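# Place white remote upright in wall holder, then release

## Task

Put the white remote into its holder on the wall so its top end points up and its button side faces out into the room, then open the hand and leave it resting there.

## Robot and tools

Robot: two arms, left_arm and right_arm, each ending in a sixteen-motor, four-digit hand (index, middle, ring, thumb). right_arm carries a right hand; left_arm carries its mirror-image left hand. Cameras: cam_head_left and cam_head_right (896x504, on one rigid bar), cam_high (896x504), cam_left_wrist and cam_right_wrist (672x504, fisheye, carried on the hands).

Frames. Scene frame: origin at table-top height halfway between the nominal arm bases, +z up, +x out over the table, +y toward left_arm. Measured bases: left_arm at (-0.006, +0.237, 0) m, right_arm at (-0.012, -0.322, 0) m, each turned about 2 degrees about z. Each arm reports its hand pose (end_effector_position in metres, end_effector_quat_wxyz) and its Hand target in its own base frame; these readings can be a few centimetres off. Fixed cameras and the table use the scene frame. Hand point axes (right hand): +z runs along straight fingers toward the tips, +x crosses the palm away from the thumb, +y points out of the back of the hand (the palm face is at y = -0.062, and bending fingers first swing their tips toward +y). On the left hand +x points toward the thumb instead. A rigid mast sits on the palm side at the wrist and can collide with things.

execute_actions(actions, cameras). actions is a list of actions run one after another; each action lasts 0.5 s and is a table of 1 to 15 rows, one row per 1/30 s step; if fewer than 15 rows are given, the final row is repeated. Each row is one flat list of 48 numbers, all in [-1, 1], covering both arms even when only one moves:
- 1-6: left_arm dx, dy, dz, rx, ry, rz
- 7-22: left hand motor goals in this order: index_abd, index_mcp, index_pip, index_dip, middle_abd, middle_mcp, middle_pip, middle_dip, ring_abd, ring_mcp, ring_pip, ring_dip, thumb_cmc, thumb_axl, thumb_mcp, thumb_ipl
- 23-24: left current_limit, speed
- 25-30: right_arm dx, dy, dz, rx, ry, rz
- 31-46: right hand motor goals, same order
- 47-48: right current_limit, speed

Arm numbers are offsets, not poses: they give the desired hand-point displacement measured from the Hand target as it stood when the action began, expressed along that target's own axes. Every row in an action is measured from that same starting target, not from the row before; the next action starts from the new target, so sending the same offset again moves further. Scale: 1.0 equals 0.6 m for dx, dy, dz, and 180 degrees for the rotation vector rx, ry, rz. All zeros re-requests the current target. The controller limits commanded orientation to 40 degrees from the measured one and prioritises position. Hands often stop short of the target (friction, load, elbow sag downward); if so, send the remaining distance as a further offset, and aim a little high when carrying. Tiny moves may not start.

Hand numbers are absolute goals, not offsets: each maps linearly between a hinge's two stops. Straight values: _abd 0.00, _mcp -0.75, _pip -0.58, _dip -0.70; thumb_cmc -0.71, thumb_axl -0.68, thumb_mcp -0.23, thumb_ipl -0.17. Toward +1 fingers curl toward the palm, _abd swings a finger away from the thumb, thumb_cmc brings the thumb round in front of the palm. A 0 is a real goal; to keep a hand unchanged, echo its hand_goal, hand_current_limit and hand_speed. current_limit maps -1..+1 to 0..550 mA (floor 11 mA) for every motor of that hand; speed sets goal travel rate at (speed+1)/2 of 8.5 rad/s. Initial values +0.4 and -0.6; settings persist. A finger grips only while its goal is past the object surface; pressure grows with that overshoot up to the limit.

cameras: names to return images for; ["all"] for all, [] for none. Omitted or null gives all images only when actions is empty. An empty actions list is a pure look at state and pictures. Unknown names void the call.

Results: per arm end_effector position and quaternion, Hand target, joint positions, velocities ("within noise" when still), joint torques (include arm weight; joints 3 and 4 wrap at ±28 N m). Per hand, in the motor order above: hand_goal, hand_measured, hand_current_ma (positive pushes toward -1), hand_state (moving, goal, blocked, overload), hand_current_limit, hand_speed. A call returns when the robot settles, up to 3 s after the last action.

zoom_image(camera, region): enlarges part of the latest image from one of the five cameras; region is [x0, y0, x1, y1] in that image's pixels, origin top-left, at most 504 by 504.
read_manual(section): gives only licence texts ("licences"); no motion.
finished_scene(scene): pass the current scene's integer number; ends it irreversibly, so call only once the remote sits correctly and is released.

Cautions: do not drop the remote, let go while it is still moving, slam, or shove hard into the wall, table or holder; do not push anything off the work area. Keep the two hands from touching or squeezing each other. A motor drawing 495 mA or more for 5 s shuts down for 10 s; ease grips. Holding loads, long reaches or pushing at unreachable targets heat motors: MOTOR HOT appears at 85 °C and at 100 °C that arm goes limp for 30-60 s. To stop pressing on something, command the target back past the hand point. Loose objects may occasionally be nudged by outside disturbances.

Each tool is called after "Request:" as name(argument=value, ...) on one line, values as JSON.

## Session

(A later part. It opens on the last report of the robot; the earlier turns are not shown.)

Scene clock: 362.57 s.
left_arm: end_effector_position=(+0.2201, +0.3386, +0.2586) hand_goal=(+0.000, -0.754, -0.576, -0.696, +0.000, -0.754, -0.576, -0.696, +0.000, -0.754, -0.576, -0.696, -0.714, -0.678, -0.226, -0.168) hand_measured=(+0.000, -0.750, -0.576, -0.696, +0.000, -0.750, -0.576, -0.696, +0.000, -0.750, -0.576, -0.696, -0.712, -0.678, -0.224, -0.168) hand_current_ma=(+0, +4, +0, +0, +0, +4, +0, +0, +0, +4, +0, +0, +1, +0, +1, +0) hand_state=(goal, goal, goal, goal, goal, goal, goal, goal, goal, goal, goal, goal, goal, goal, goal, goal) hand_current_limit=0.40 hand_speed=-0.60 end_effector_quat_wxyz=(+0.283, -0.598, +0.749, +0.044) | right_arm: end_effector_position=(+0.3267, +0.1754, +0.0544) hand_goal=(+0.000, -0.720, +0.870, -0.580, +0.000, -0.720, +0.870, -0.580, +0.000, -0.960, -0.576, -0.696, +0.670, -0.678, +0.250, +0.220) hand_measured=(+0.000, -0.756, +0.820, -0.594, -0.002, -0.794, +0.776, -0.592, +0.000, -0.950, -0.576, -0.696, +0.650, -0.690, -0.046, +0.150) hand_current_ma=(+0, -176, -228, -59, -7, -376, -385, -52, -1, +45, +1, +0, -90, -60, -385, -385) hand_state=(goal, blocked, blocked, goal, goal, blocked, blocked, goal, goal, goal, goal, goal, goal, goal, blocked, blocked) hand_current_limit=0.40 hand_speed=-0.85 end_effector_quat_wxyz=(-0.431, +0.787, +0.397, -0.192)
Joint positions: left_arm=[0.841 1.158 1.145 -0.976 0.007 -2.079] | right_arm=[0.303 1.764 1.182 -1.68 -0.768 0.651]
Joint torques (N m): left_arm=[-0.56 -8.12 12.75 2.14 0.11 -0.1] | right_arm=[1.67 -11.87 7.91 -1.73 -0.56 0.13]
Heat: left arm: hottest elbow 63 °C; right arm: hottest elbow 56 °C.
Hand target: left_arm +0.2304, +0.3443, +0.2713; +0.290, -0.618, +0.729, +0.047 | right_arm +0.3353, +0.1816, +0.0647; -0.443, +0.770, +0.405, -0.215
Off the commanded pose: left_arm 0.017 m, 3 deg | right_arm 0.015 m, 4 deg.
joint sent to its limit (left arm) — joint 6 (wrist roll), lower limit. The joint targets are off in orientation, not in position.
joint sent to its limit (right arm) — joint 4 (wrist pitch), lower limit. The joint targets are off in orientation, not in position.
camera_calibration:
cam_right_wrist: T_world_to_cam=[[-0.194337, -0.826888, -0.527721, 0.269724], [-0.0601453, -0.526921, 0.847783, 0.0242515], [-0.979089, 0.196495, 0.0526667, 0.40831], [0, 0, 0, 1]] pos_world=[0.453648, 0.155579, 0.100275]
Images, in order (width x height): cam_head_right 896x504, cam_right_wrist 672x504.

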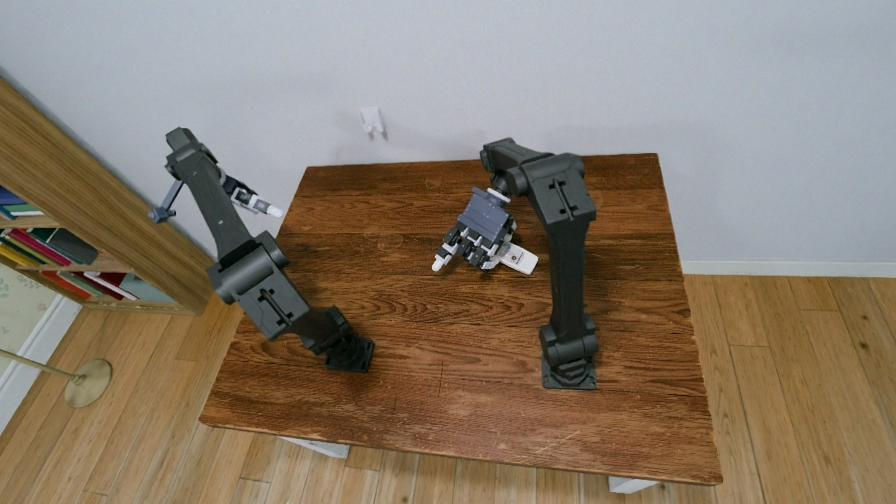

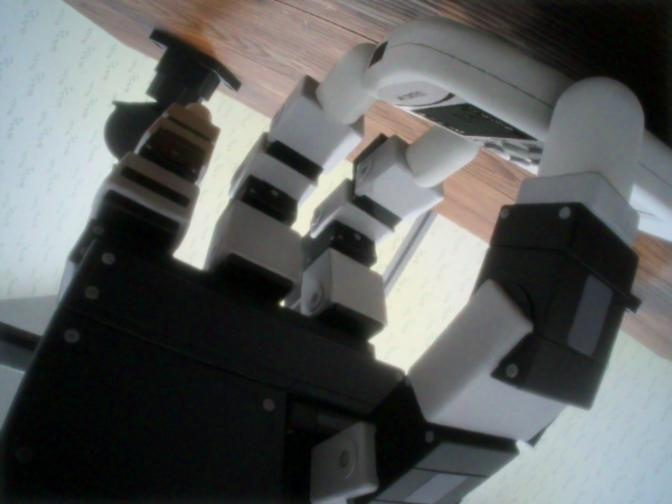

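Request:
zoom_image(camera="cam_right_wrist", region=[300, 0, 672, 260])

Request:
zoom_image(camera="cam_head_right", region=[480, 225, 550, 285])

Scaled by 1.355 from the camera's 672x504 image, which has a finer 960x720 frame.

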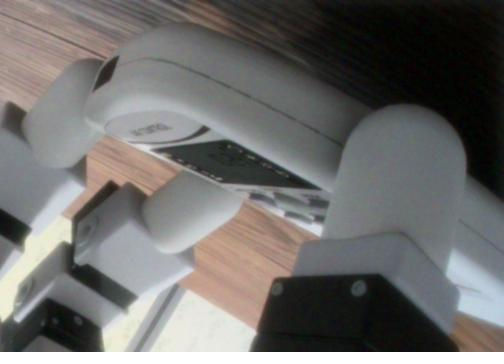

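Scaled by 7.200 from the camera's 896x504 image, which has a finer 1280x720 frame.

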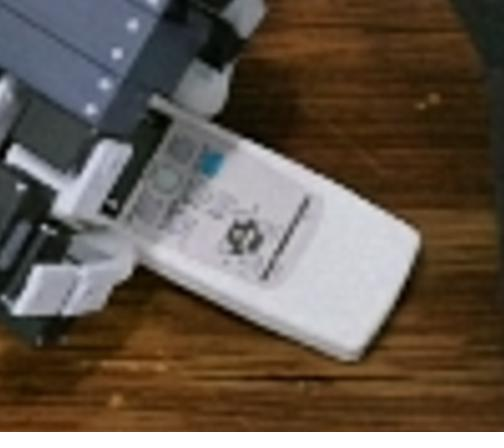

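Request:
execute_actions(actions=[[[0,0,0,0,0,0,0,-0.754,-0.576,-0.696,0,-0.754,-0.576,-0.696,0,-0.754,-0.576,-0.696,-0.714,-0.678,-0.226,-0.168,0.4,-0.6,-0.0011,0.034,0.0204,0,0,0,0,-0.72,0.87,-0.58,0,-0.72,0.87,-0.58,0,-0.959,-0.576,-0.696,0.671,-0.678,0.25,0.22,0.4,-0.85]],[[0,0,0,0,0,0,0,-0.754,-0.576,-0.696,0,-0.754,-0.576,-0.696,0,-0.754,-0.576,-0.696,-0.714,-0.678,-0.226,-0.168,0.4,-0.6,0,0,0,-0.0016,0.0475,0.0285,0,-0.72,0.87,-0.58,0,-0.72,0.87,-0.58,0,-0.959,-0.576,-0.696,0.671,-0.678,0.25,0.22,0.4,-0.85]],[[0,0,0,0,0,0,0,-0.754,-0.576,-0.696,0,-0.754,-0.576,-0.696,0,-0.754,-0.576,-0.696,-0.714,-0.678,-0.226,-0.168,0.4,-0.6,0,0,0,-0.0016,0.0475,0.0285,0,-0.72,0.87,-0.58,0,-0.72,0.87,-0.58,0,-0.959,-0.576,-0.696,0.671,-0.678,0.25,0.22,0.4,-0.85]]], cameras=["cam_head_right","cam_right_wrist"])

Request:
zoom_image(camera="cam_head_right", region=[430, 170, 570, 300])

Scene clock: 404.23 s.
left_arm: end_effector_position=(+0.2201, +0.3386, +0.2586) hand_goal=(+0.000, -0.754, -0.576, -0.696, +0.000, -0.754, -0.576, -0.696, +0.000, -0.754, -0.576, -0.696, -0.714, -0.678, -0.226, -0.168) hand_measured=(+0.000, -0.750, -0.576, -0.696, +0.000, -0.750, -0.576, -0.696, +0.000, -0.750, -0.576, -0.696, -0.712, -0.678, -0.224, -0.168) hand_current_ma=(+0, +4, +0, +0, +0, +4, +0, +0, +0, +4, +0, +0, +1, +0, +1, +0) hand_state=(goal, goal, goal, goal, goal, goal, goal, goal, goal, goal, goal, goal, goal, goal, goal, goal) hand_current_limit=0.40 hand_speed=-0.60 end_effector_quat_wxyz=(+0.283, -0.598, +0.749, +0.044) | right_arm: end_effector_position=(+0.3324, +0.1848, +0.0353) hand_goal=(+0.000, -0.720, +0.870, -0.580, +0.000, -0.720, +0.870, -0.580, +0.000, -0.960, -0.576, -0.696, +0.670, -0.678, +0.250, +0.220) hand_measured=(+0.000, -0.756, +0.850, -0.590, -0.002, -0.784, +0.782, -0.596, +0.000, -0.950, -0.576, -0.696, +0.654, -0.690, -0.060, +0.150) hand_current_ma=(+0, -176, -92, -40, -7, -320, -385, -75, -1, +45, +1, +0, -74, -60, -385, -385) hand_state=(goal, blocked, blocked, goal, goal, blocked, blocked, goal, goal, goal, goal, goal, goal, goal, blocked, blocked) hand_current_limit=0.40 hand_speed=-0.85 end_effector_quat_wxyz=(-0.475, +0.824, +0.272, -0.144)
Joint positions: left_arm=[0.841 1.158 1.145 -0.976 0.007 -2.079] | right_arm=[0.263 1.752 1.107 -1.453 -0.943 0.922]
Joint torques (N m): left_arm=[-0.85 -7.88 12.82 2.26 0.08 -0.11] | right_arm=[-0.32 -12.4 5.6 -0.8 -0.82 0.13]
Heat: left arm: hottest elbow 64 °C; right arm: hottest elbow 57 °C.
Hand target: left_arm +0.2304, +0.3443, +0.2713; +0.290, -0.618, +0.729, +0.047 | right_arm +0.3353, +0.1816, +0.0409; -0.474, +0.829, +0.266, -0.135
Off the commanded pose: left_arm 0.017 m, 3 deg | right_arm 0.007 m, 1 deg.
joint sent to its limit (left arm) — joint 6 (wrist roll), lower limit. The joint targets are off in orientation, not in position.
camera_calibration:
cam_right_wrist: T_world_to_cam=[[-0.444645, -0.72037, -0.532314, 0.332336], [-0.165717, -0.517874, 0.839252, 0.0794741], [-0.880244, 0.461383, 0.110892, 0.329225], [0, 0, 0, 1]] pos_world=[0.45074, 0.128664, 0.0736999]
Images, in order (width x height): cam_head_right 896x504, cam_right_wrist 672x504.

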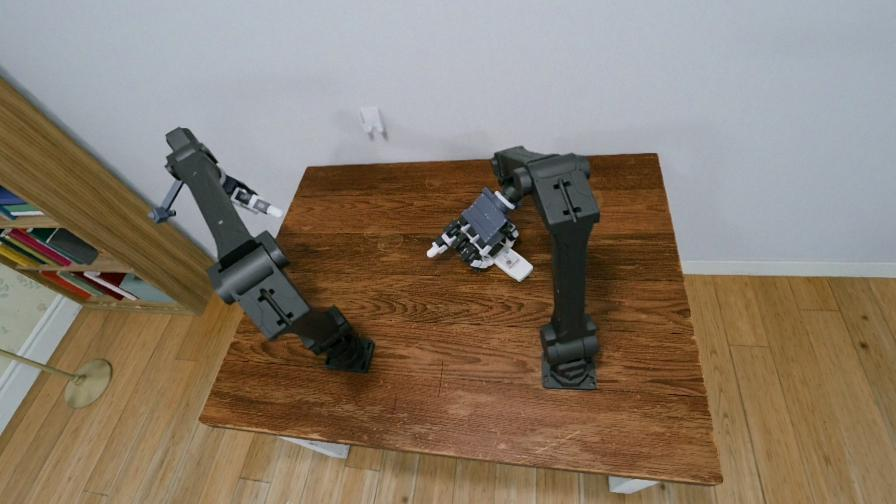

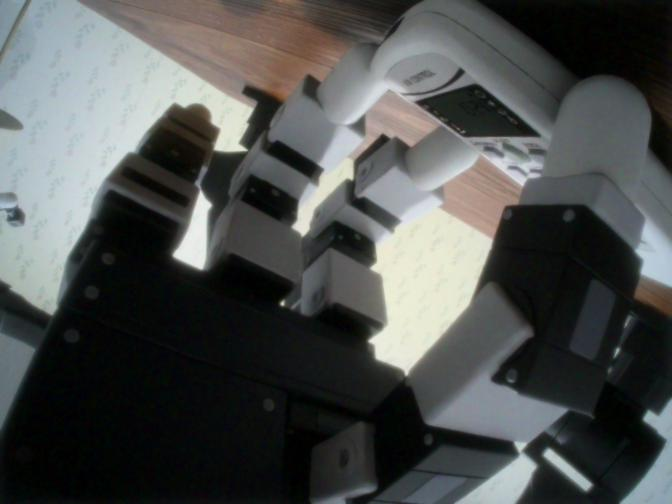

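Scaled by 3.600 from the camera's 896x504 image, which has a finer 1280x720 frame.

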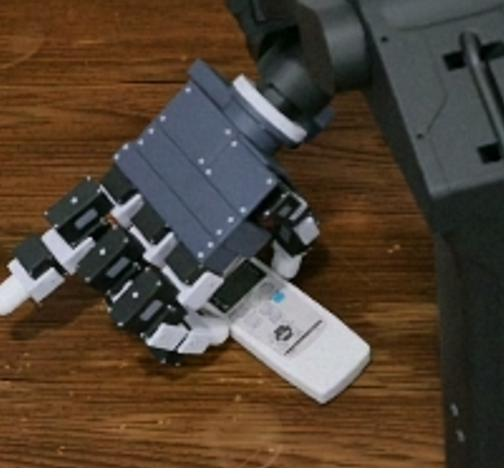

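Request:
execute_actions(actions=[[[0,0,0,0,0,0,0,-0.754,-0.576,-0.696,0,-0.754,-0.576,-0.696,0,-0.754,-0.576,-0.696,-0.714,-0.678,-0.226,-0.168,0.4,-0.6,0,0,0,0,0,0,0,-0.85,0.66,-0.58,0,-0.85,0.66,-0.58,0,-0.959,-0.576,-0.696,0.671,-0.678,-0.12,0.103,0.4,-0.6]],[[0,0,0,0,0,0,0,-0.754,-0.576,-0.696,0,-0.754,-0.576,-0.696,0,-0.754,-0.576,-0.696,-0.714,-0.678,-0.226,-0.168,0.4,-0.6,0,0,0,0.031,0,0,0,-0.85,0.66,-0.58,0,-0.85,0.66,-0.58,0,-0.959,-0.576,-0.696,0.671,-0.678,-0.12,0.103,0.4,-0.6]]], cameras=["cam_right_wrist","cam_head_right","cam_head_left"])

Request:
zoom_image(camera="cam_head_right", region=[430, 170, 570, 300])

Scene clock: 444.37 s.
left_arm: end_effector_position=(+0.2201, +0.3386, +0.2586) hand_goal=(+0.000, -0.754, -0.576, -0.696, +0.000, -0.754, -0.576, -0.696, +0.000, -0.754, -0.576, -0.696, -0.714, -0.678, -0.226, -0.168) hand_measured=(+0.000, -0.750, -0.576, -0.696, +0.000, -0.750, -0.576, -0.696, +0.000, -0.750, -0.576, -0.696, -0.712, -0.678, -0.224, -0.168) hand_current_ma=(+0, +4, +0, +0, +0, +4, +0, +0, +0, +4, +0, +0, +1, +0, +1, +0) hand_state=(goal, goal, goal, goal, goal, goal, goal, goal, goal, goal, goal, goal, goal, goal, goal, goal) hand_current_limit=0.40 hand_speed=-0.60 end_effector_quat_wxyz=(+0.283, -0.598, +0.749, +0.044) | right_arm: end_effector_position=(+0.3235, +0.1828, +0.0373) hand_goal=(+0.000, -0.850, +0.660, -0.580, +0.000, -0.850, +0.660, -0.580, +0.000, -0.960, -0.576, -0.696, +0.670, -0.678, -0.120, +0.102) hand_measured=(+0.000, -0.832, +0.662, -0.584, -0.002, -0.834, +0.662, -0.582, +0.000, -0.950, -0.576, -0.696, +0.668, -0.680, -0.116, +0.104) hand_current_ma=(+0, +81, +9, -13, -7, +79, +10, -12, -1, +45, +1, +0, -12, -13, +19, +8) hand_state=(goal, goal, goal, goal, goal, goal, goal, goal, goal, goal, goal, goal, goal, goal, goal, goal) hand_current_limit=0.40 hand_speed=-0.60 end_effector_quat_wxyz=(-0.510, +0.806, +0.257, -0.156)
Joint positions: left_arm=[0.841 1.158 1.145 -0.976 0.007 -2.079] | right_arm=[0.232 1.783 1.107 -1.549 -0.998 0.82]
Joint torques (N m): left_arm=[-0.56 -7.71 12.74 2.18 0.08 -0.06] | right_arm=[-0.56 -10.46 7.47 -1.99 -0.83 -0.15]
Heat: left arm: hottest elbow 64 °C; right arm: hottest elbow 53 °C.
Hand target: left_arm +0.2304, +0.3443, +0.2713; +0.290, -0.618, +0.729, +0.047 | right_arm +0.3353, +0.1816, +0.0410; -0.514, +0.805, +0.259, -0.148
Off the commanded pose: left_arm 0.017 m, 3 deg | right_arm 0.012 m, 1 deg.
joint sent to its limit (left arm) — joint 6 (wrist roll), lower limit. The joint targets are off in orientation, not in position.
camera_calibration:
cam_right_wrist: T_world_to_cam=[[-0.485752, -0.679062, -0.550381, 0.334316], [-0.123829, -0.569847, 0.812367, 0.07219], [-0.865281, 0.462762, 0.192716, 0.313891], [0, 0, 0, 1]] pos_world=[0.442938, 0.122902, 0.0648647]
Images, in order (width x height): cam_head_left 896x504, cam_head_right 896x504, cam_right_wrist 672x504.

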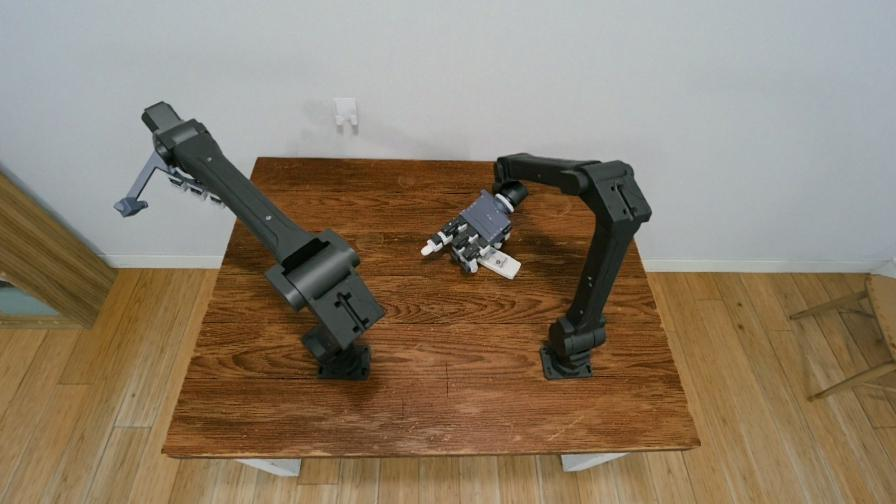

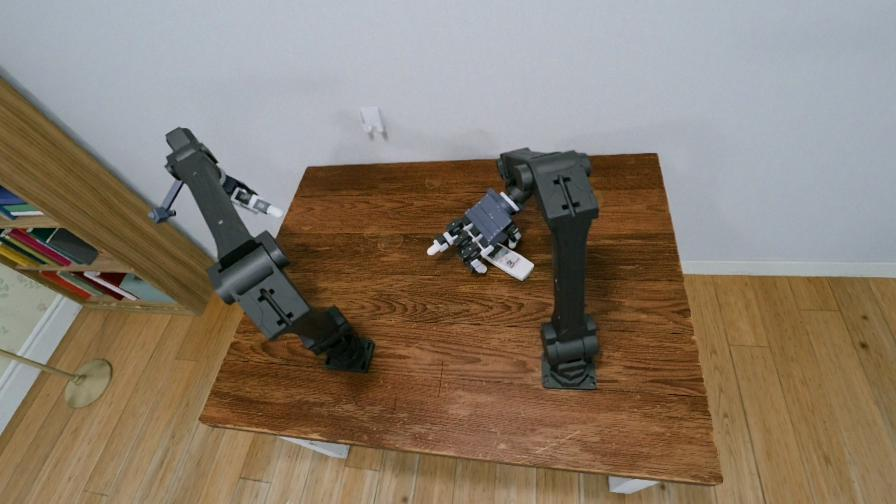

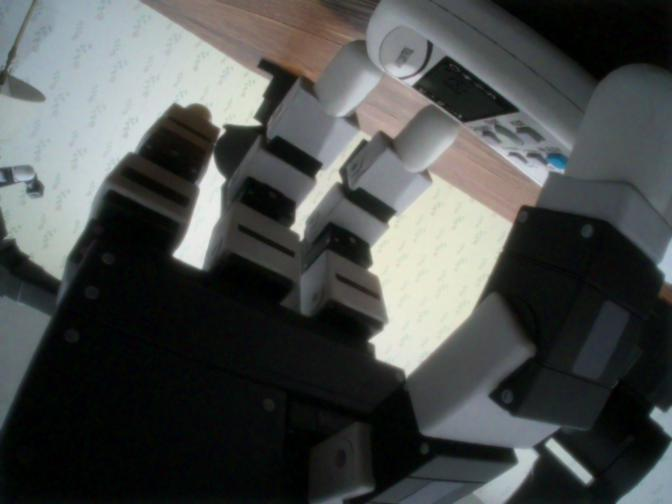

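Scaled by 3.600 from the camera's 896x504 image, which has a finer 1280x720 frame.

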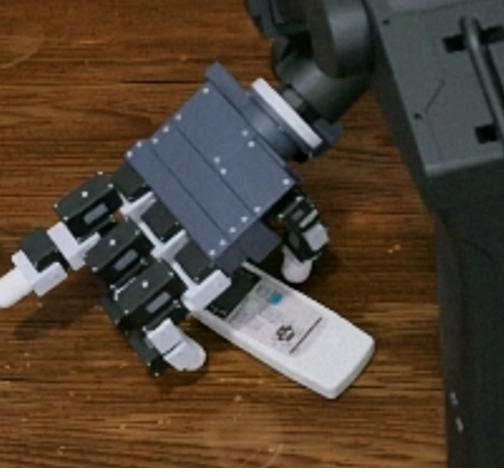

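Request:
execute_actions(actions=[[[0,0,0,0,0,0,0,-0.754,-0.576,-0.696,0,-0.754,-0.576,-0.696,0,-0.754,-0.576,-0.696,-0.714,-0.678,-0.226,-0.168,0.4,-0.6,0,0,0,0.0006,-0.05,-0.024,0,-0.87,0.64,-0.58,0,-0.87,0.64,-0.58,0,-0.959,-0.576,-0.696,0.671,-0.678,-0.16,0.103,0.4,-0.6]]], cameras=["cam_right_wrist","cam_head_right"])

Request:
zoom_image(camera="cam_head_right", region=[430, 170, 570, 300])

Scene clock: 478.60 s.
left_arm: end_effector_position=(+0.2201, +0.3386, +0.2586) hand_goal=(+0.000, -0.754, -0.576, -0.696, +0.000, -0.754, -0.576, -0.696, +0.000, -0.754, -0.576, -0.696, -0.714, -0.678, -0.226, -0.168) hand_measured=(+0.000, -0.750, -0.576, -0.696, +0.000, -0.750, -0.576, -0.696, +0.000, -0.750, -0.576, -0.696, -0.712, -0.678, -0.224, -0.168) hand_current_ma=(+0, +4, +0, +0, +0, +4, +0, +0, +0, +4, +0, +0, +1, +0, +1, +0) hand_state=(goal, goal, goal, goal, goal, goal, goal, goal, goal, goal, goal, goal, goal, goal, goal, goal) hand_current_limit=0.40 hand_speed=-0.60 end_effector_quat_wxyz=(+0.283, -0.598, +0.749, +0.044) | right_arm: end_effector_position=(+0.3241, +0.1733, +0.0357) hand_goal=(+0.000, -0.870, +0.640, -0.580, +0.000, -0.870, +0.640, -0.580, +0.000, -0.960, -0.576, -0.696, +0.670, -0.678, -0.160, +0.102) hand_measured=(+0.000, -0.850, +0.642, -0.584, -0.002, -0.850, +0.642, -0.582, +0.000, -0.950, -0.576, -0.696, +0.668, -0.680, -0.156, +0.104) hand_current_ma=(+0, +94, +11, -13, -7, +95, +12, -11, -1, +45, +1, +0, -10, -13, +23, +8) hand_state=(goal, goal, goal, goal, goal, blocked, goal, goal, goal, goal, goal, goal, goal, goal, goal, goal) hand_current_limit=0.40 hand_speed=-0.60 end_effector_quat_wxyz=(-0.493, +0.791, +0.310, -0.187)
Joint positions: left_arm=[0.841 1.158 1.145 -0.976 0.007 -2.079] | right_arm=[0.237 1.827 1.156 -1.669 -0.905 0.671]
Joint torques (N m): left_arm=[-0.5 -8.12 12.74 1.99 0.09 -0.09] | right_arm=[1.96 -10.81 8.09 -2.29 -0.52 -0.16]
Heat: left arm: hottest elbow 65 °C; right arm: hottest elbow 53 °C.
Hand target: left_arm +0.2304, +0.3443, +0.2713; +0.290, -0.618, +0.729, +0.047 | right_arm +0.3352, +0.1816, +0.0409; -0.497, +0.780, +0.328, -0.191
Off the commanded pose: left_arm 0.017 m, 3 deg | right_arm 0.015 m, 3 deg.
joint sent to its limit (left arm) — joint 6 (wrist roll), lower limit. The joint targets are off in orientation, not in position.
joint sent to its limit (right arm) — joint 4 (wrist pitch), lower limit. The joint targets still meet the commanded pose.
camera_calibration:
cam_right_wrist: T_world_to_cam=[[-0.388423, -0.742498, -0.545733, 0.306587], [-0.0567594, -0.571831, 0.818405, 0.0467008], [-0.919731, 0.348863, 0.179969, 0.357028], [0, 0, 0, 1]] pos_world=[0.450106, 0.129792, 0.0648407]
Images, in order (width x height): cam_head_right 896x504, cam_right_wrist 672x504.

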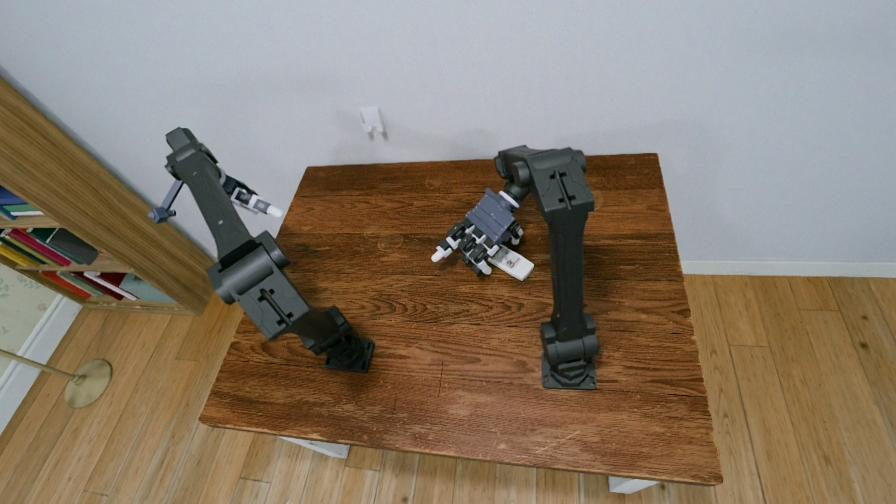

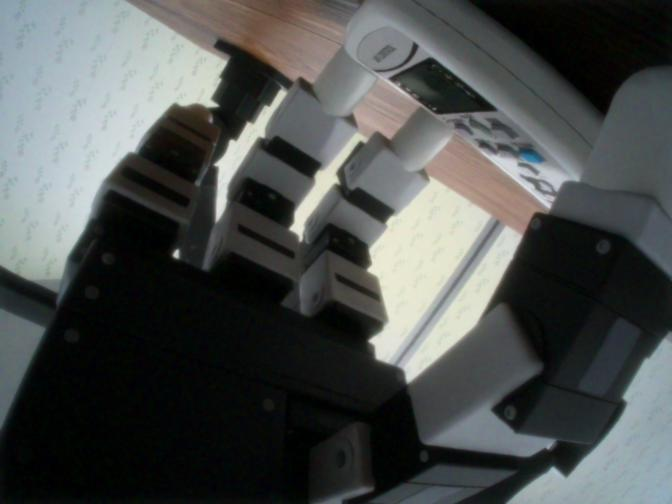

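Scaled by 3.600 from the camera's 896x504 image, which has a finer 1280x720 frame.

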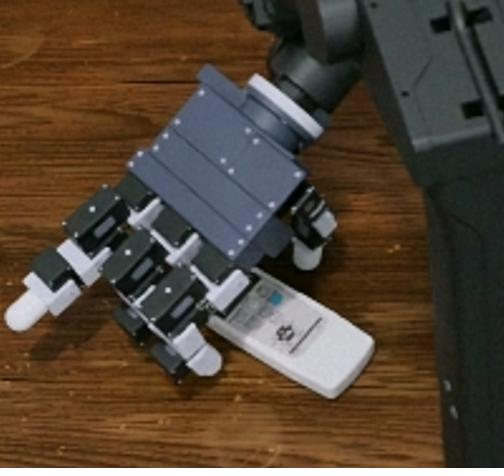

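Request:
execute_actions(actions=[[[0,0,0,0,0,0,0,-0.754,-0.576,-0.696,0,-0.754,-0.576,-0.696,0,-0.754,-0.576,-0.696,-0.714,-0.678,-0.226,-0.168,0.4,-0.6,0.018,0,0,0,0,0,0,-0.87,0.64,-0.58,0,-0.87,0.64,-0.58,0,-0.959,-0.576,-0.696,0.671,-0.678,-0.12,0.103,0.4,-0.6]]], cameras=["cam_right_wrist"])

Scene clock: 485.97 s.
left_arm: end_effector_position=(+0.2201, +0.3386, +0.2586) hand_goal=(+0.000, -0.754, -0.576, -0.696, +0.000, -0.754, -0.576, -0.696, +0.000, -0.754, -0.576, -0.696, -0.714, -0.678, -0.226, -0.168) hand_measured=(+0.000, -0.750, -0.576, -0.696, +0.000, -0.750, -0.576, -0.696, +0.000, -0.750, -0.576, -0.696, -0.712, -0.678, -0.224, -0.168) hand_current_ma=(+0, +4, +0, +0, +0, +4, +0, +0, +0, +4, +0, +0, +1, +0, +1, +0) hand_state=(goal, goal, goal, goal, goal, goal, goal, goal, goal, goal, goal, goal, goal, goal, goal, goal) hand_current_limit=0.40 hand_speed=-0.60 end_effector_quat_wxyz=(+0.283, -0.598, +0.749, +0.044) | right_arm: end_effector_position=(+0.3336, +0.1813, +0.0369) hand_goal=(+0.000, -0.870, +0.640, -0.580, +0.000, -0.870, +0.640, -0.580, +0.000, -0.960, -0.576, -0.696, +0.670, -0.678, -0.120, +0.102) hand_measured=(+0.000, -0.850, +0.642, -0.584, -0.002, -0.850, +0.642, -0.582, +0.000, -0.950, -0.576, -0.696, +0.668, -0.680, -0.122, +0.104) hand_current_ma=(+0, +94, +10, -13, -7, +95, +12, -11, -1, +45, +1, +0, -10, -13, -8, +8) hand_state=(goal, goal, goal, goal, goal, goal, goal, goal, goal, goal, goal, goal, goal, goal, goal, goal) hand_current_limit=0.40 hand_speed=-0.60 end_effector_quat_wxyz=(-0.493, +0.789, +0.319, -0.183)
Joint positions: left_arm=[0.841 1.158 1.145 -0.976 0.007 -2.079] | right_arm=[0.25 1.841 1.187 -1.671 -0.909 0.67]
Joint torques (N m): left_arm=[-0.56 -8.18 12.82 2.15 0.09 -0.11] | right_arm=[1.79 -10.81 8.03 -2.19 -0.7 -0.03]
Heat: left arm: hottest elbow 65 °C; right arm: hottest elbow 54 °C.
Hand target: left_arm +0.2304, +0.3443, +0.2713; +0.290, -0.618, +0.729, +0.047 | right_arm +0.3429, +0.1893, +0.0413; -0.498, +0.780, +0.328, -0.191
Off the commanded pose: left_arm 0.017 m, 3 deg | right_arm 0.013 m, 2 deg.
joint sent to its limit (left arm) — joint 6 (wrist roll), lower limit. The joint targets are off in orientation, not in position.
joint sent to its limit (right arm) — joint 4 (wrist pitch), lower limit. The joint targets still meet the commanded pose.
camera_calibration:
cam_right_wrist: T_world_to_cam=[[-0.372139, -0.742685, -0.556715, 0.311938], [-0.0627654, -0.578286, 0.813416, 0.054137], [-0.926053, 0.337646, 0.168588, 0.367284], [0, 0, 0, 1]] pos_world=[0.459607, 0.138967, 0.0677054]
Images, in order (width x height): cam_right_wrist 672x504.

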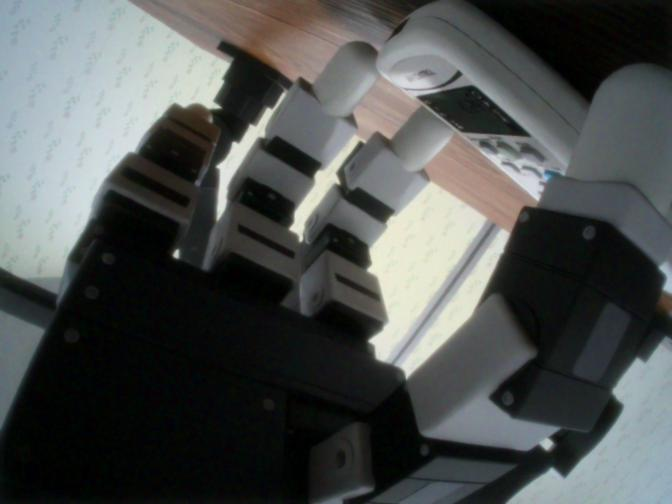

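Request:
execute_actions(actions=[[[0,0,0,0,0,0,0,-0.754,-0.576,-0.696,0,-0.754,-0.576,-0.696,0,-0.754,-0.576,-0.696,-0.714,-0.678,-0.226,-0.168,0.4,-0.6,0,0,0,0,0,0,0,-0.80,0.70,-0.58,0,-0.80,0.70,-0.58,0,-0.959,-0.576,-0.696,0.671,-0.678,-0.05,0.14,0.4,-0.85]],[[0,0,0,0,0,0,0,-0.754,-0.576,-0.696,0,-0.754,-0.576,-0.696,0,-0.754,-0.576,-0.696,-0.714,-0.678,-0.226,-0.168,0.4,-0.6,0,0,0,0,0,0,0,-0.77,0.76,-0.58,0,-0.77,0.76,-0.58,0,-0.959,-0.576,-0.696,0.671,-0.678,0.04,0.16,0.4,-0.85]],[[0,0,0,0,0,0,0,-0.754,-0.576,-0.696,0,-0.754,-0.576,-0.696,0,-0.754,-0.576,-0.696,-0.714,-0.678,-0.226,-0.168,0.4,-0.6,0,0,0,0,0,0,0,-0.72,0.87,-0.58,0,-0.72,0.87,-0.58,0,-0.959,-0.576,-0.696,0.671,-0.678,0.25,0.22,0.4,-0.85]],[[0,0,0,0,0,0,0,-0.754,-0.576,-0.696,0,-0.754,-0.576,-0.696,0,-0.754,-0.576,-0.696,-0.714,-0.678,-0.226,-0.168,0.4,-0.6,0,0,0,0,0,0,0,-0.72,0.87,-0.58,0,-0.72,0.87,-0.58,0,-0.959,-0.576,-0.696,0.671,-0.678,0.25,0.22,0.4,-0.85]]], cameras=["cam_right_wrist","cam_head_right"])

Request:
zoom_image(camera="cam_head_right", region=[430, 170, 570, 300])

Scene clock: 517.40 s.
left_arm: end_effector_position=(+0.2201, +0.3386, +0.2586) hand_goal=(+0.000, -0.754, -0.576, -0.696, +0.000, -0.754, -0.576, -0.696, +0.000, -0.754, -0.576, -0.696, -0.714, -0.678, -0.226, -0.168) hand_measured=(+0.000, -0.750, -0.576, -0.696, +0.000, -0.750, -0.576, -0.696, +0.000, -0.750, -0.576, -0.696, -0.712, -0.678, -0.224, -0.168) hand_current_ma=(+0, +4, +0, +0, +0, +4, +0, +0, +0, +4, +0, +0, +1, +0, +1, +0) hand_state=(goal, goal, goal, goal, goal, goal, goal, goal, goal, goal, goal, goal, goal, goal, goal, goal) hand_current_limit=0.40 hand_speed=-0.60 end_effector_quat_wxyz=(+0.283, -0.598, +0.749, +0.044) | right_arm: end_effector_position=(+0.3335, +0.1814, +0.0365) hand_goal=(+0.000, -0.720, +0.870, -0.580, +0.000, -0.720, +0.870, -0.580, +0.000, -0.960, -0.576, -0.696, +0.670, -0.678, +0.250, +0.220) hand_measured=(+0.000, -0.766, +0.816, -0.592, -0.002, -0.784, +0.790, -0.592, +0.000, -0.950, -0.576, -0.696, +0.658, -0.684, -0.042, +0.150) hand_current_ma=(+0, -225, -251, -57, -7, -318, -378, -53, -1, +45, +1, +0, -51, -32, -385, -385) hand_state=(goal, blocked, blocked, goal, goal, blocked, blocked, goal, goal, goal, goal, goal, goal, goal, blocked, blocked) hand_current_limit=0.40 hand_speed=-0.85 end_effector_quat_wxyz=(-0.493, +0.789, +0.318, -0.183)
Joint positions: left_arm=[0.841 1.158 1.145 -0.976 0.007 -2.079] | right_arm=[0.25 1.842 1.187 -1.671 -0.91 0.67]
Joint torques (N m): left_arm=[-0.38 -8 12.81 2.04 0.09 -0.11] | right_arm=[1.85 -10.93 8.03 -2.19 -0.68 -0.03]
Heat: left arm: hottest elbow 65 °C; right arm: hottest elbow 56 °C.
Hand target: left_arm +0.2304, +0.3443, +0.2713; +0.290, -0.618, +0.729, +0.047 | right_arm +0.3429, +0.1892, +0.0413; -0.498, +0.780, +0.328, -0.191
Off the commanded pose: left_arm 0.017 m, 3 deg | right_arm 0.013 m, 2 deg.
joint sent to its limit (left arm) — joint 6 (wrist roll), lower limit. The joint targets are off in orientation, not in position.
joint sent to its limit (right arm) — joint 4 (wrist pitch), lower limit. The joint targets still meet the commanded pose.
camera_calibration:
cam_right_wrist: T_world_to_cam=[[-0.373044, -0.742608, -0.556212, 0.311996], [-0.0619554, -0.578211, 0.813532, 0.0541451], [-0.925743, 0.337944, 0.169689, 0.367017], [0, 0, 0, 1]] pos_world=[0.459506, 0.138967, 0.0672083]
Images, in order (width x height): cam_head_right 896x504, cam_right_wrist 672x504.

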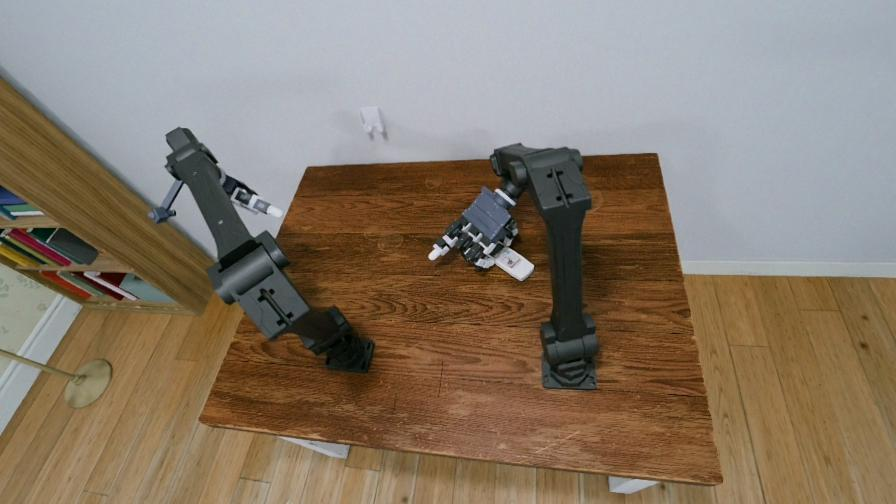

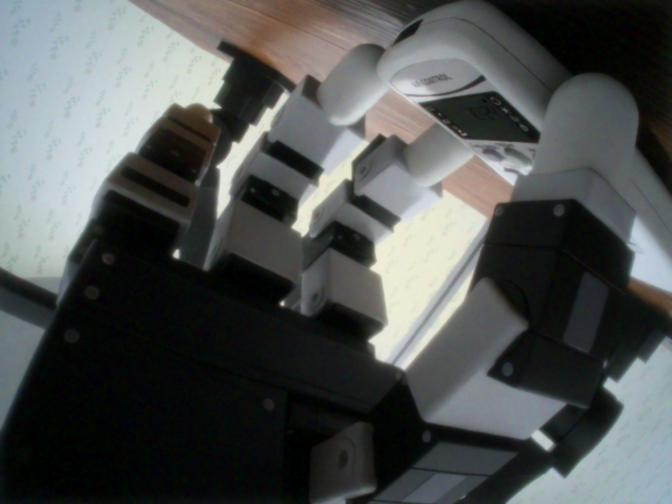

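Scaled by 3.600 from the camera's 896x504 image, which has a finer 1280x720 frame.

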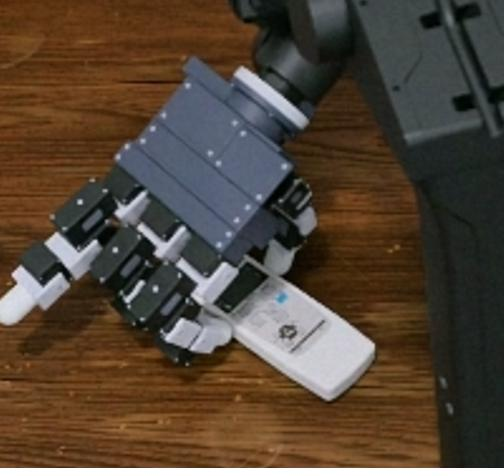

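Request:
execute_actions(actions=[[[0,0,0,0,0,0,0,-0.754,-0.576,-0.696,0,-0.754,-0.576,-0.696,0,-0.754,-0.576,-0.696,-0.714,-0.678,-0.226,-0.168,0.4,-0.6,0.0007,-0.0226,-0.0108,-0.01,0.016,-0.0118,0,-0.72,0.87,-0.58,0,-0.72,0.87,-0.58,0,-0.959,-0.576,-0.696,0.671,-0.678,0.25,0.22,0.4,-0.85]],[[0,0,0,0,0,0,0,-0.754,-0.576,-0.696,0,-0.754,-0.576,-0.696,0,-0.754,-0.576,-0.696,-0.714,-0.678,-0.226,-0.168,0.4,-0.6,0.0007,-0.0226,-0.0108,-0.01,0.016,-0.0118,0,-0.72,0.87,-0.58,0,-0.72,0.87,-0.58,0,-0.959,-0.576,-0.696,0.671,-0.678,0.25,0.22,0.4,-0.85]]], cameras=["cam_right_wrist","cam_head_right"])

Request:
zoom_image(camera="cam_head_right", region=[430, 170, 570, 300])

Scene clock: 533.97 s.
left_arm: end_effector_position=(+0.2201, +0.3386, +0.2586) hand_goal=(+0.000, -0.754, -0.576, -0.696, +0.000, -0.754, -0.576, -0.696, +0.000, -0.754, -0.576, -0.696, -0.714, -0.678, -0.226, -0.168) hand_measured=(+0.000, -0.750, -0.576, -0.696, +0.000, -0.750, -0.576, -0.696, +0.000, -0.750, -0.576, -0.696, -0.712, -0.678, -0.224, -0.168) hand_current_ma=(+0, +4, +0, +0, +0, +4, +0, +0, +0, +4, +0, +0, +1, +0, +1, +0) hand_state=(goal, goal, goal, goal, goal, goal, goal, goal, goal, goal, goal, goal, goal, goal, goal, goal) hand_current_limit=0.40 hand_speed=-0.60 end_effector_quat_wxyz=(+0.283, -0.598, +0.749, +0.044) | right_arm: end_effector_position=(+0.3421, +0.1886, +0.0708) hand_goal=(+0.000, -0.720, +0.870, -0.580, +0.000, -0.720, +0.870, -0.580, +0.000, -0.960, -0.576, -0.696, +0.670, -0.678, +0.250, +0.220) hand_measured=(+0.000, -0.742, +0.852, -0.590, -0.002, -0.784, +0.794, -0.598, +0.000, -0.950, -0.576, -0.696, +0.650, -0.688, -0.044, +0.162) hand_current_ma=(+0, -109, -84, -43, -7, -318, -357, -76, -1, +45, +1, +0, -93, -56, -385, -366) hand_state=(goal, blocked, goal, goal, goal, blocked, blocked, goal, goal, goal, goal, goal, blocked, goal, blocked, blocked) hand_current_limit=0.40 hand_speed=-0.85 end_effector_quat_wxyz=(-0.496, +0.789, +0.340, -0.125)
Joint positions: left_arm=[0.841 1.158 1.145 -0.976 0.007 -2.079] | right_arm=[0.25 1.732 1.171 -1.637 -0.942 0.68]
Joint torques (N m): left_arm=[-0.79 -7.88 12.79 2.14 0.09 -0.11] | right_arm=[0.67 -11.46 5.76 -0.85 -0.81 0.08]
Heat: left arm: hottest elbow 66 °C; right arm: hottest elbow 57 °C.
Hand target: left_arm +0.2304, +0.3443, +0.2713; +0.290, -0.618, +0.729, +0.047 | right_arm +0.3420, +0.1890, +0.0713; -0.495, +0.791, +0.337, -0.123
Off the commanded pose: left_arm 0.017 m, 3 deg | right_arm 0.001 m, 0 deg.
joint sent to its limit (left arm) — joint 6 (wrist roll), lower limit. The joint targets are off in orientation, not in position.
camera_calibration:
cam_right_wrist: T_world_to_cam=[[-0.325092, -0.703838, -0.631607, 0.321314], [-0.165066, -0.6154, 0.770738, 0.0763405], [-0.931165, 0.354818, 0.0838812, 0.371444], [0, 0, 0, 1]] pos_world=[0.462934, 0.141338, 0.112949]
Images, in order (width x height): cam_head_right 896x504, cam_right_wrist 672x504.

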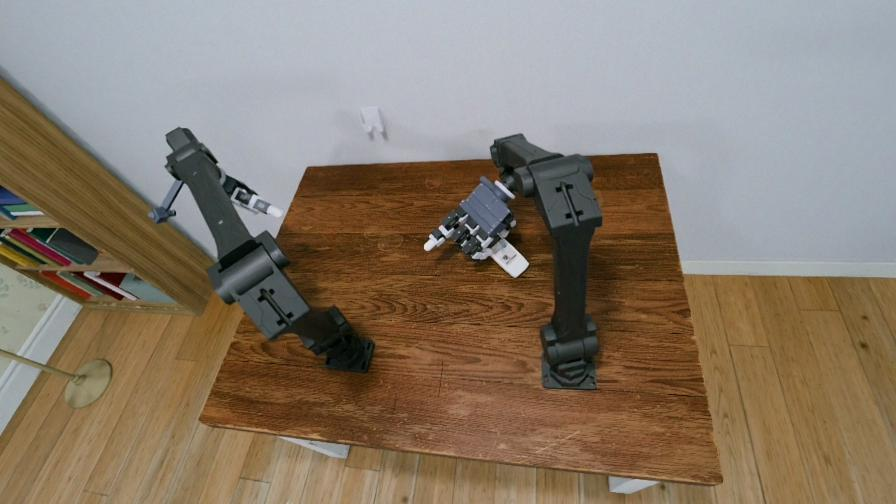

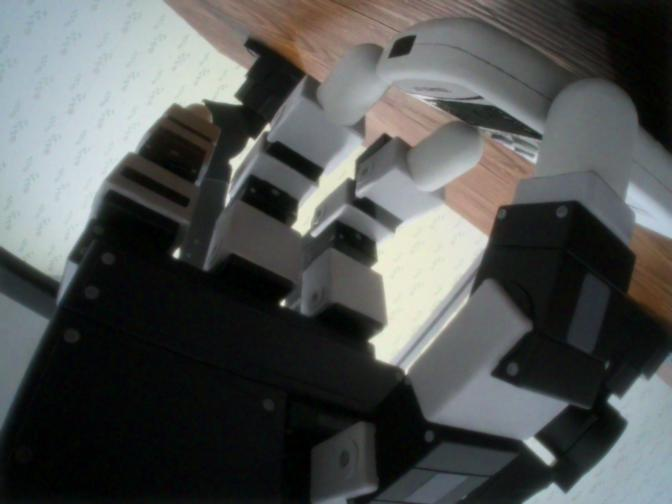

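Scaled by 3.600 from the camera's 896x504 image, which has a finer 1280x720 frame.

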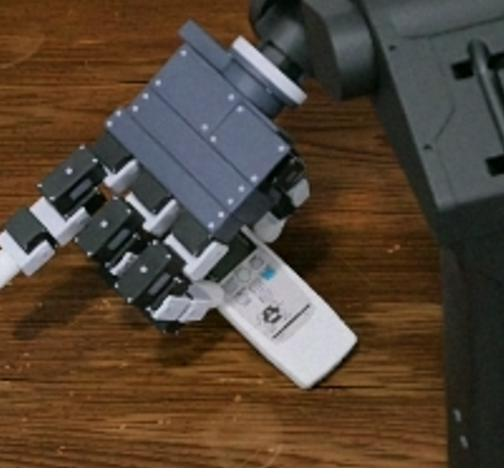

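Request:
execute_actions(actions=[], cameras=["cam_head_left","cam_head_right","cam_right_wrist"])

Request:
zoom_image(camera="cam_head_left", region=[420, 180, 540, 300])

Request:
zoom_image(camera="cam_head_right", region=[440, 180, 560, 300])

Scene clock: 549.40 s.
left_arm: end_effector_position=(+0.2201, +0.3386, +0.2586) hand_goal=(+0.000, -0.754, -0.576, -0.696, +0.000, -0.754, -0.576, -0.696, +0.000, -0.754, -0.576, -0.696, -0.714, -0.678, -0.226, -0.168) hand_measured=(+0.000, -0.750, -0.576, -0.696, +0.000, -0.750, -0.576, -0.696, +0.000, -0.750, -0.576, -0.696, -0.712, -0.678, -0.224, -0.168) hand_current_ma=(+0, +4, +0, +0, +0, +4, +0, +0, +0, +4, +0, +0, +1, +0, +1, +0) hand_state=(goal, goal, goal, goal, goal, goal, goal, goal, goal, goal, goal, goal, goal, goal, goal, goal) hand_current_limit=0.40 hand_speed=-0.60 end_effector_quat_wxyz=(+0.283, -0.598, +0.749, +0.044) | right_arm: end_effector_position=(+0.3421, +0.1886, +0.0708) hand_goal=(+0.000, -0.720, +0.870, -0.580, +0.000, -0.720, +0.870, -0.580, +0.000, -0.960, -0.576, -0.696, +0.670, -0.678, +0.250, +0.220) hand_measured=(+0.000, -0.742, +0.852, -0.590, -0.002, -0.784, +0.794, -0.598, +0.000, -0.950, -0.576, -0.696, +0.650, -0.688, -0.044, +0.162) hand_current_ma=(+0, -109, -84, -43, -7, -318, -357, -76, -1, +45, +1, +0, -93, -56, -385, -366) hand_state=(goal, blocked, goal, goal, goal, blocked, blocked, goal, goal, goal, goal, goal, blocked, goal, blocked, blocked) hand_current_limit=0.40 hand_speed=-0.85 end_effector_quat_wxyz=(-0.496, +0.789, +0.340, -0.125)
Joint positions: left_arm=[0.841 1.158 1.145 -0.976 0.007 -2.079] | right_arm=[0.25 1.732 1.171 -1.637 -0.942 0.68]
Joint velocities: within noise
Joint torques (N m): left_arm=[-0.79 -8.12 12.78 2.14 0.08 -0.1] | right_arm=[0.67 -11.46 5.75 -0.85 -0.81 0.08]
Heat: left arm: hottest elbow 66 °C; right arm: hottest elbow 56 °C.
Hand target: left_arm +0.2304, +0.3443, +0.2713; +0.290, -0.618, +0.729, +0.047 | right_arm +0.3420, +0.1890, +0.0713; -0.495, +0.791, +0.337, -0.123
Off the commanded pose: left_arm 0.017 m, 3 deg | right_arm 0.001 m, 0 deg.
camera_calibration:
cam_right_wrist: T_world_to_cam=[[-0.325092, -0.703838, -0.631607, 0.321314], [-0.165066, -0.6154, 0.770738, 0.0763405], [-0.931165, 0.354818, 0.0838812, 0.371444], [0, 0, 0, 1]] pos_world=[0.462934, 0.141338, 0.112949]
Images, in order (width x height): cam_head_left 896x504, cam_head_right 896x504, cam_right_wrist 672x504.

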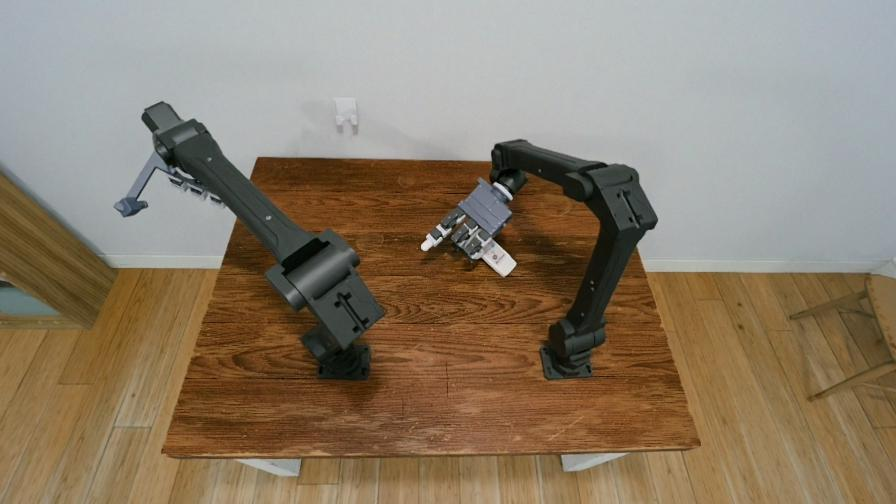

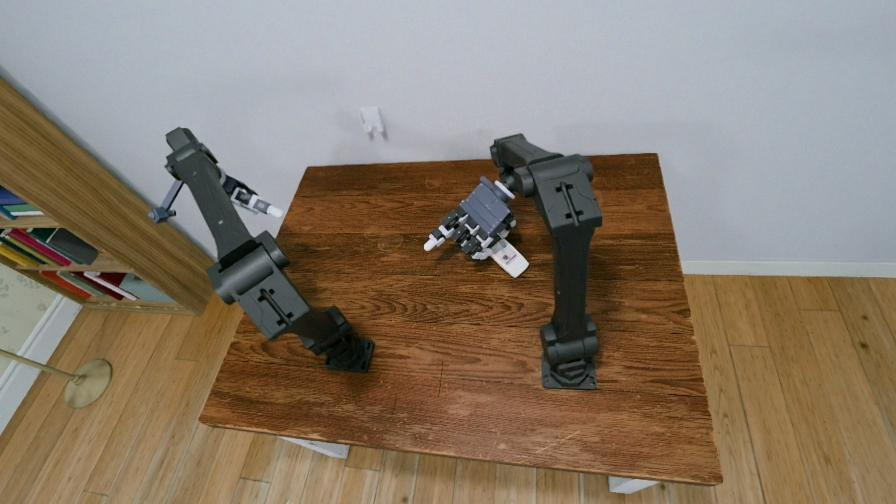

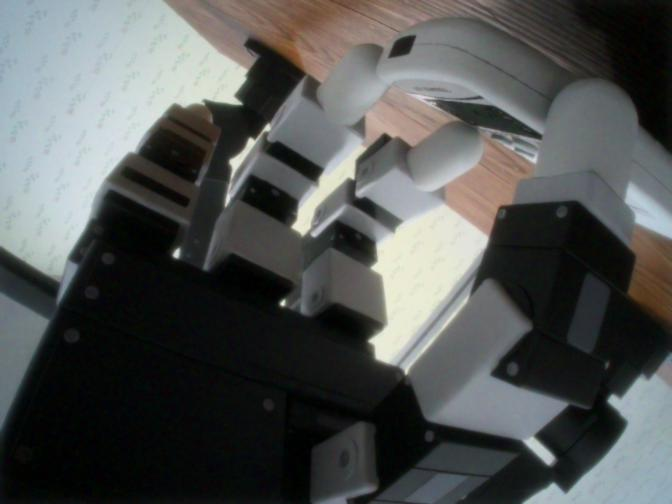

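Scaled by 4.200 from the camera's 896x504 image, which has a finer 1280x720 frame.

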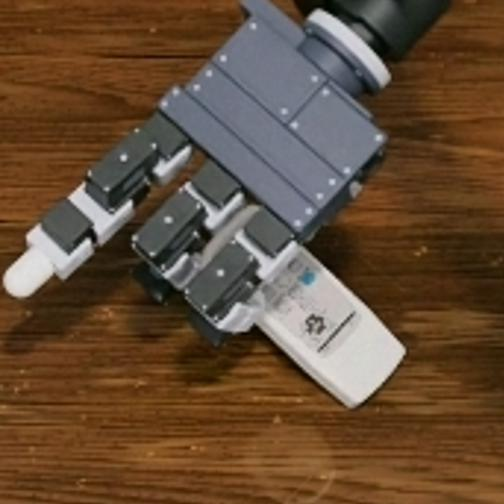

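Scaled by 4.200 from the camera's 896x504 image, which has a finer 1280x720 frame.

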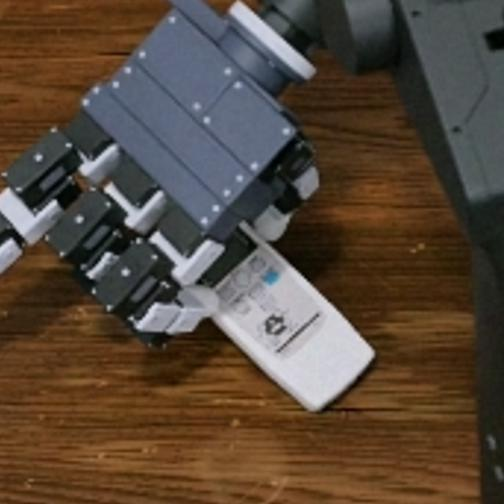

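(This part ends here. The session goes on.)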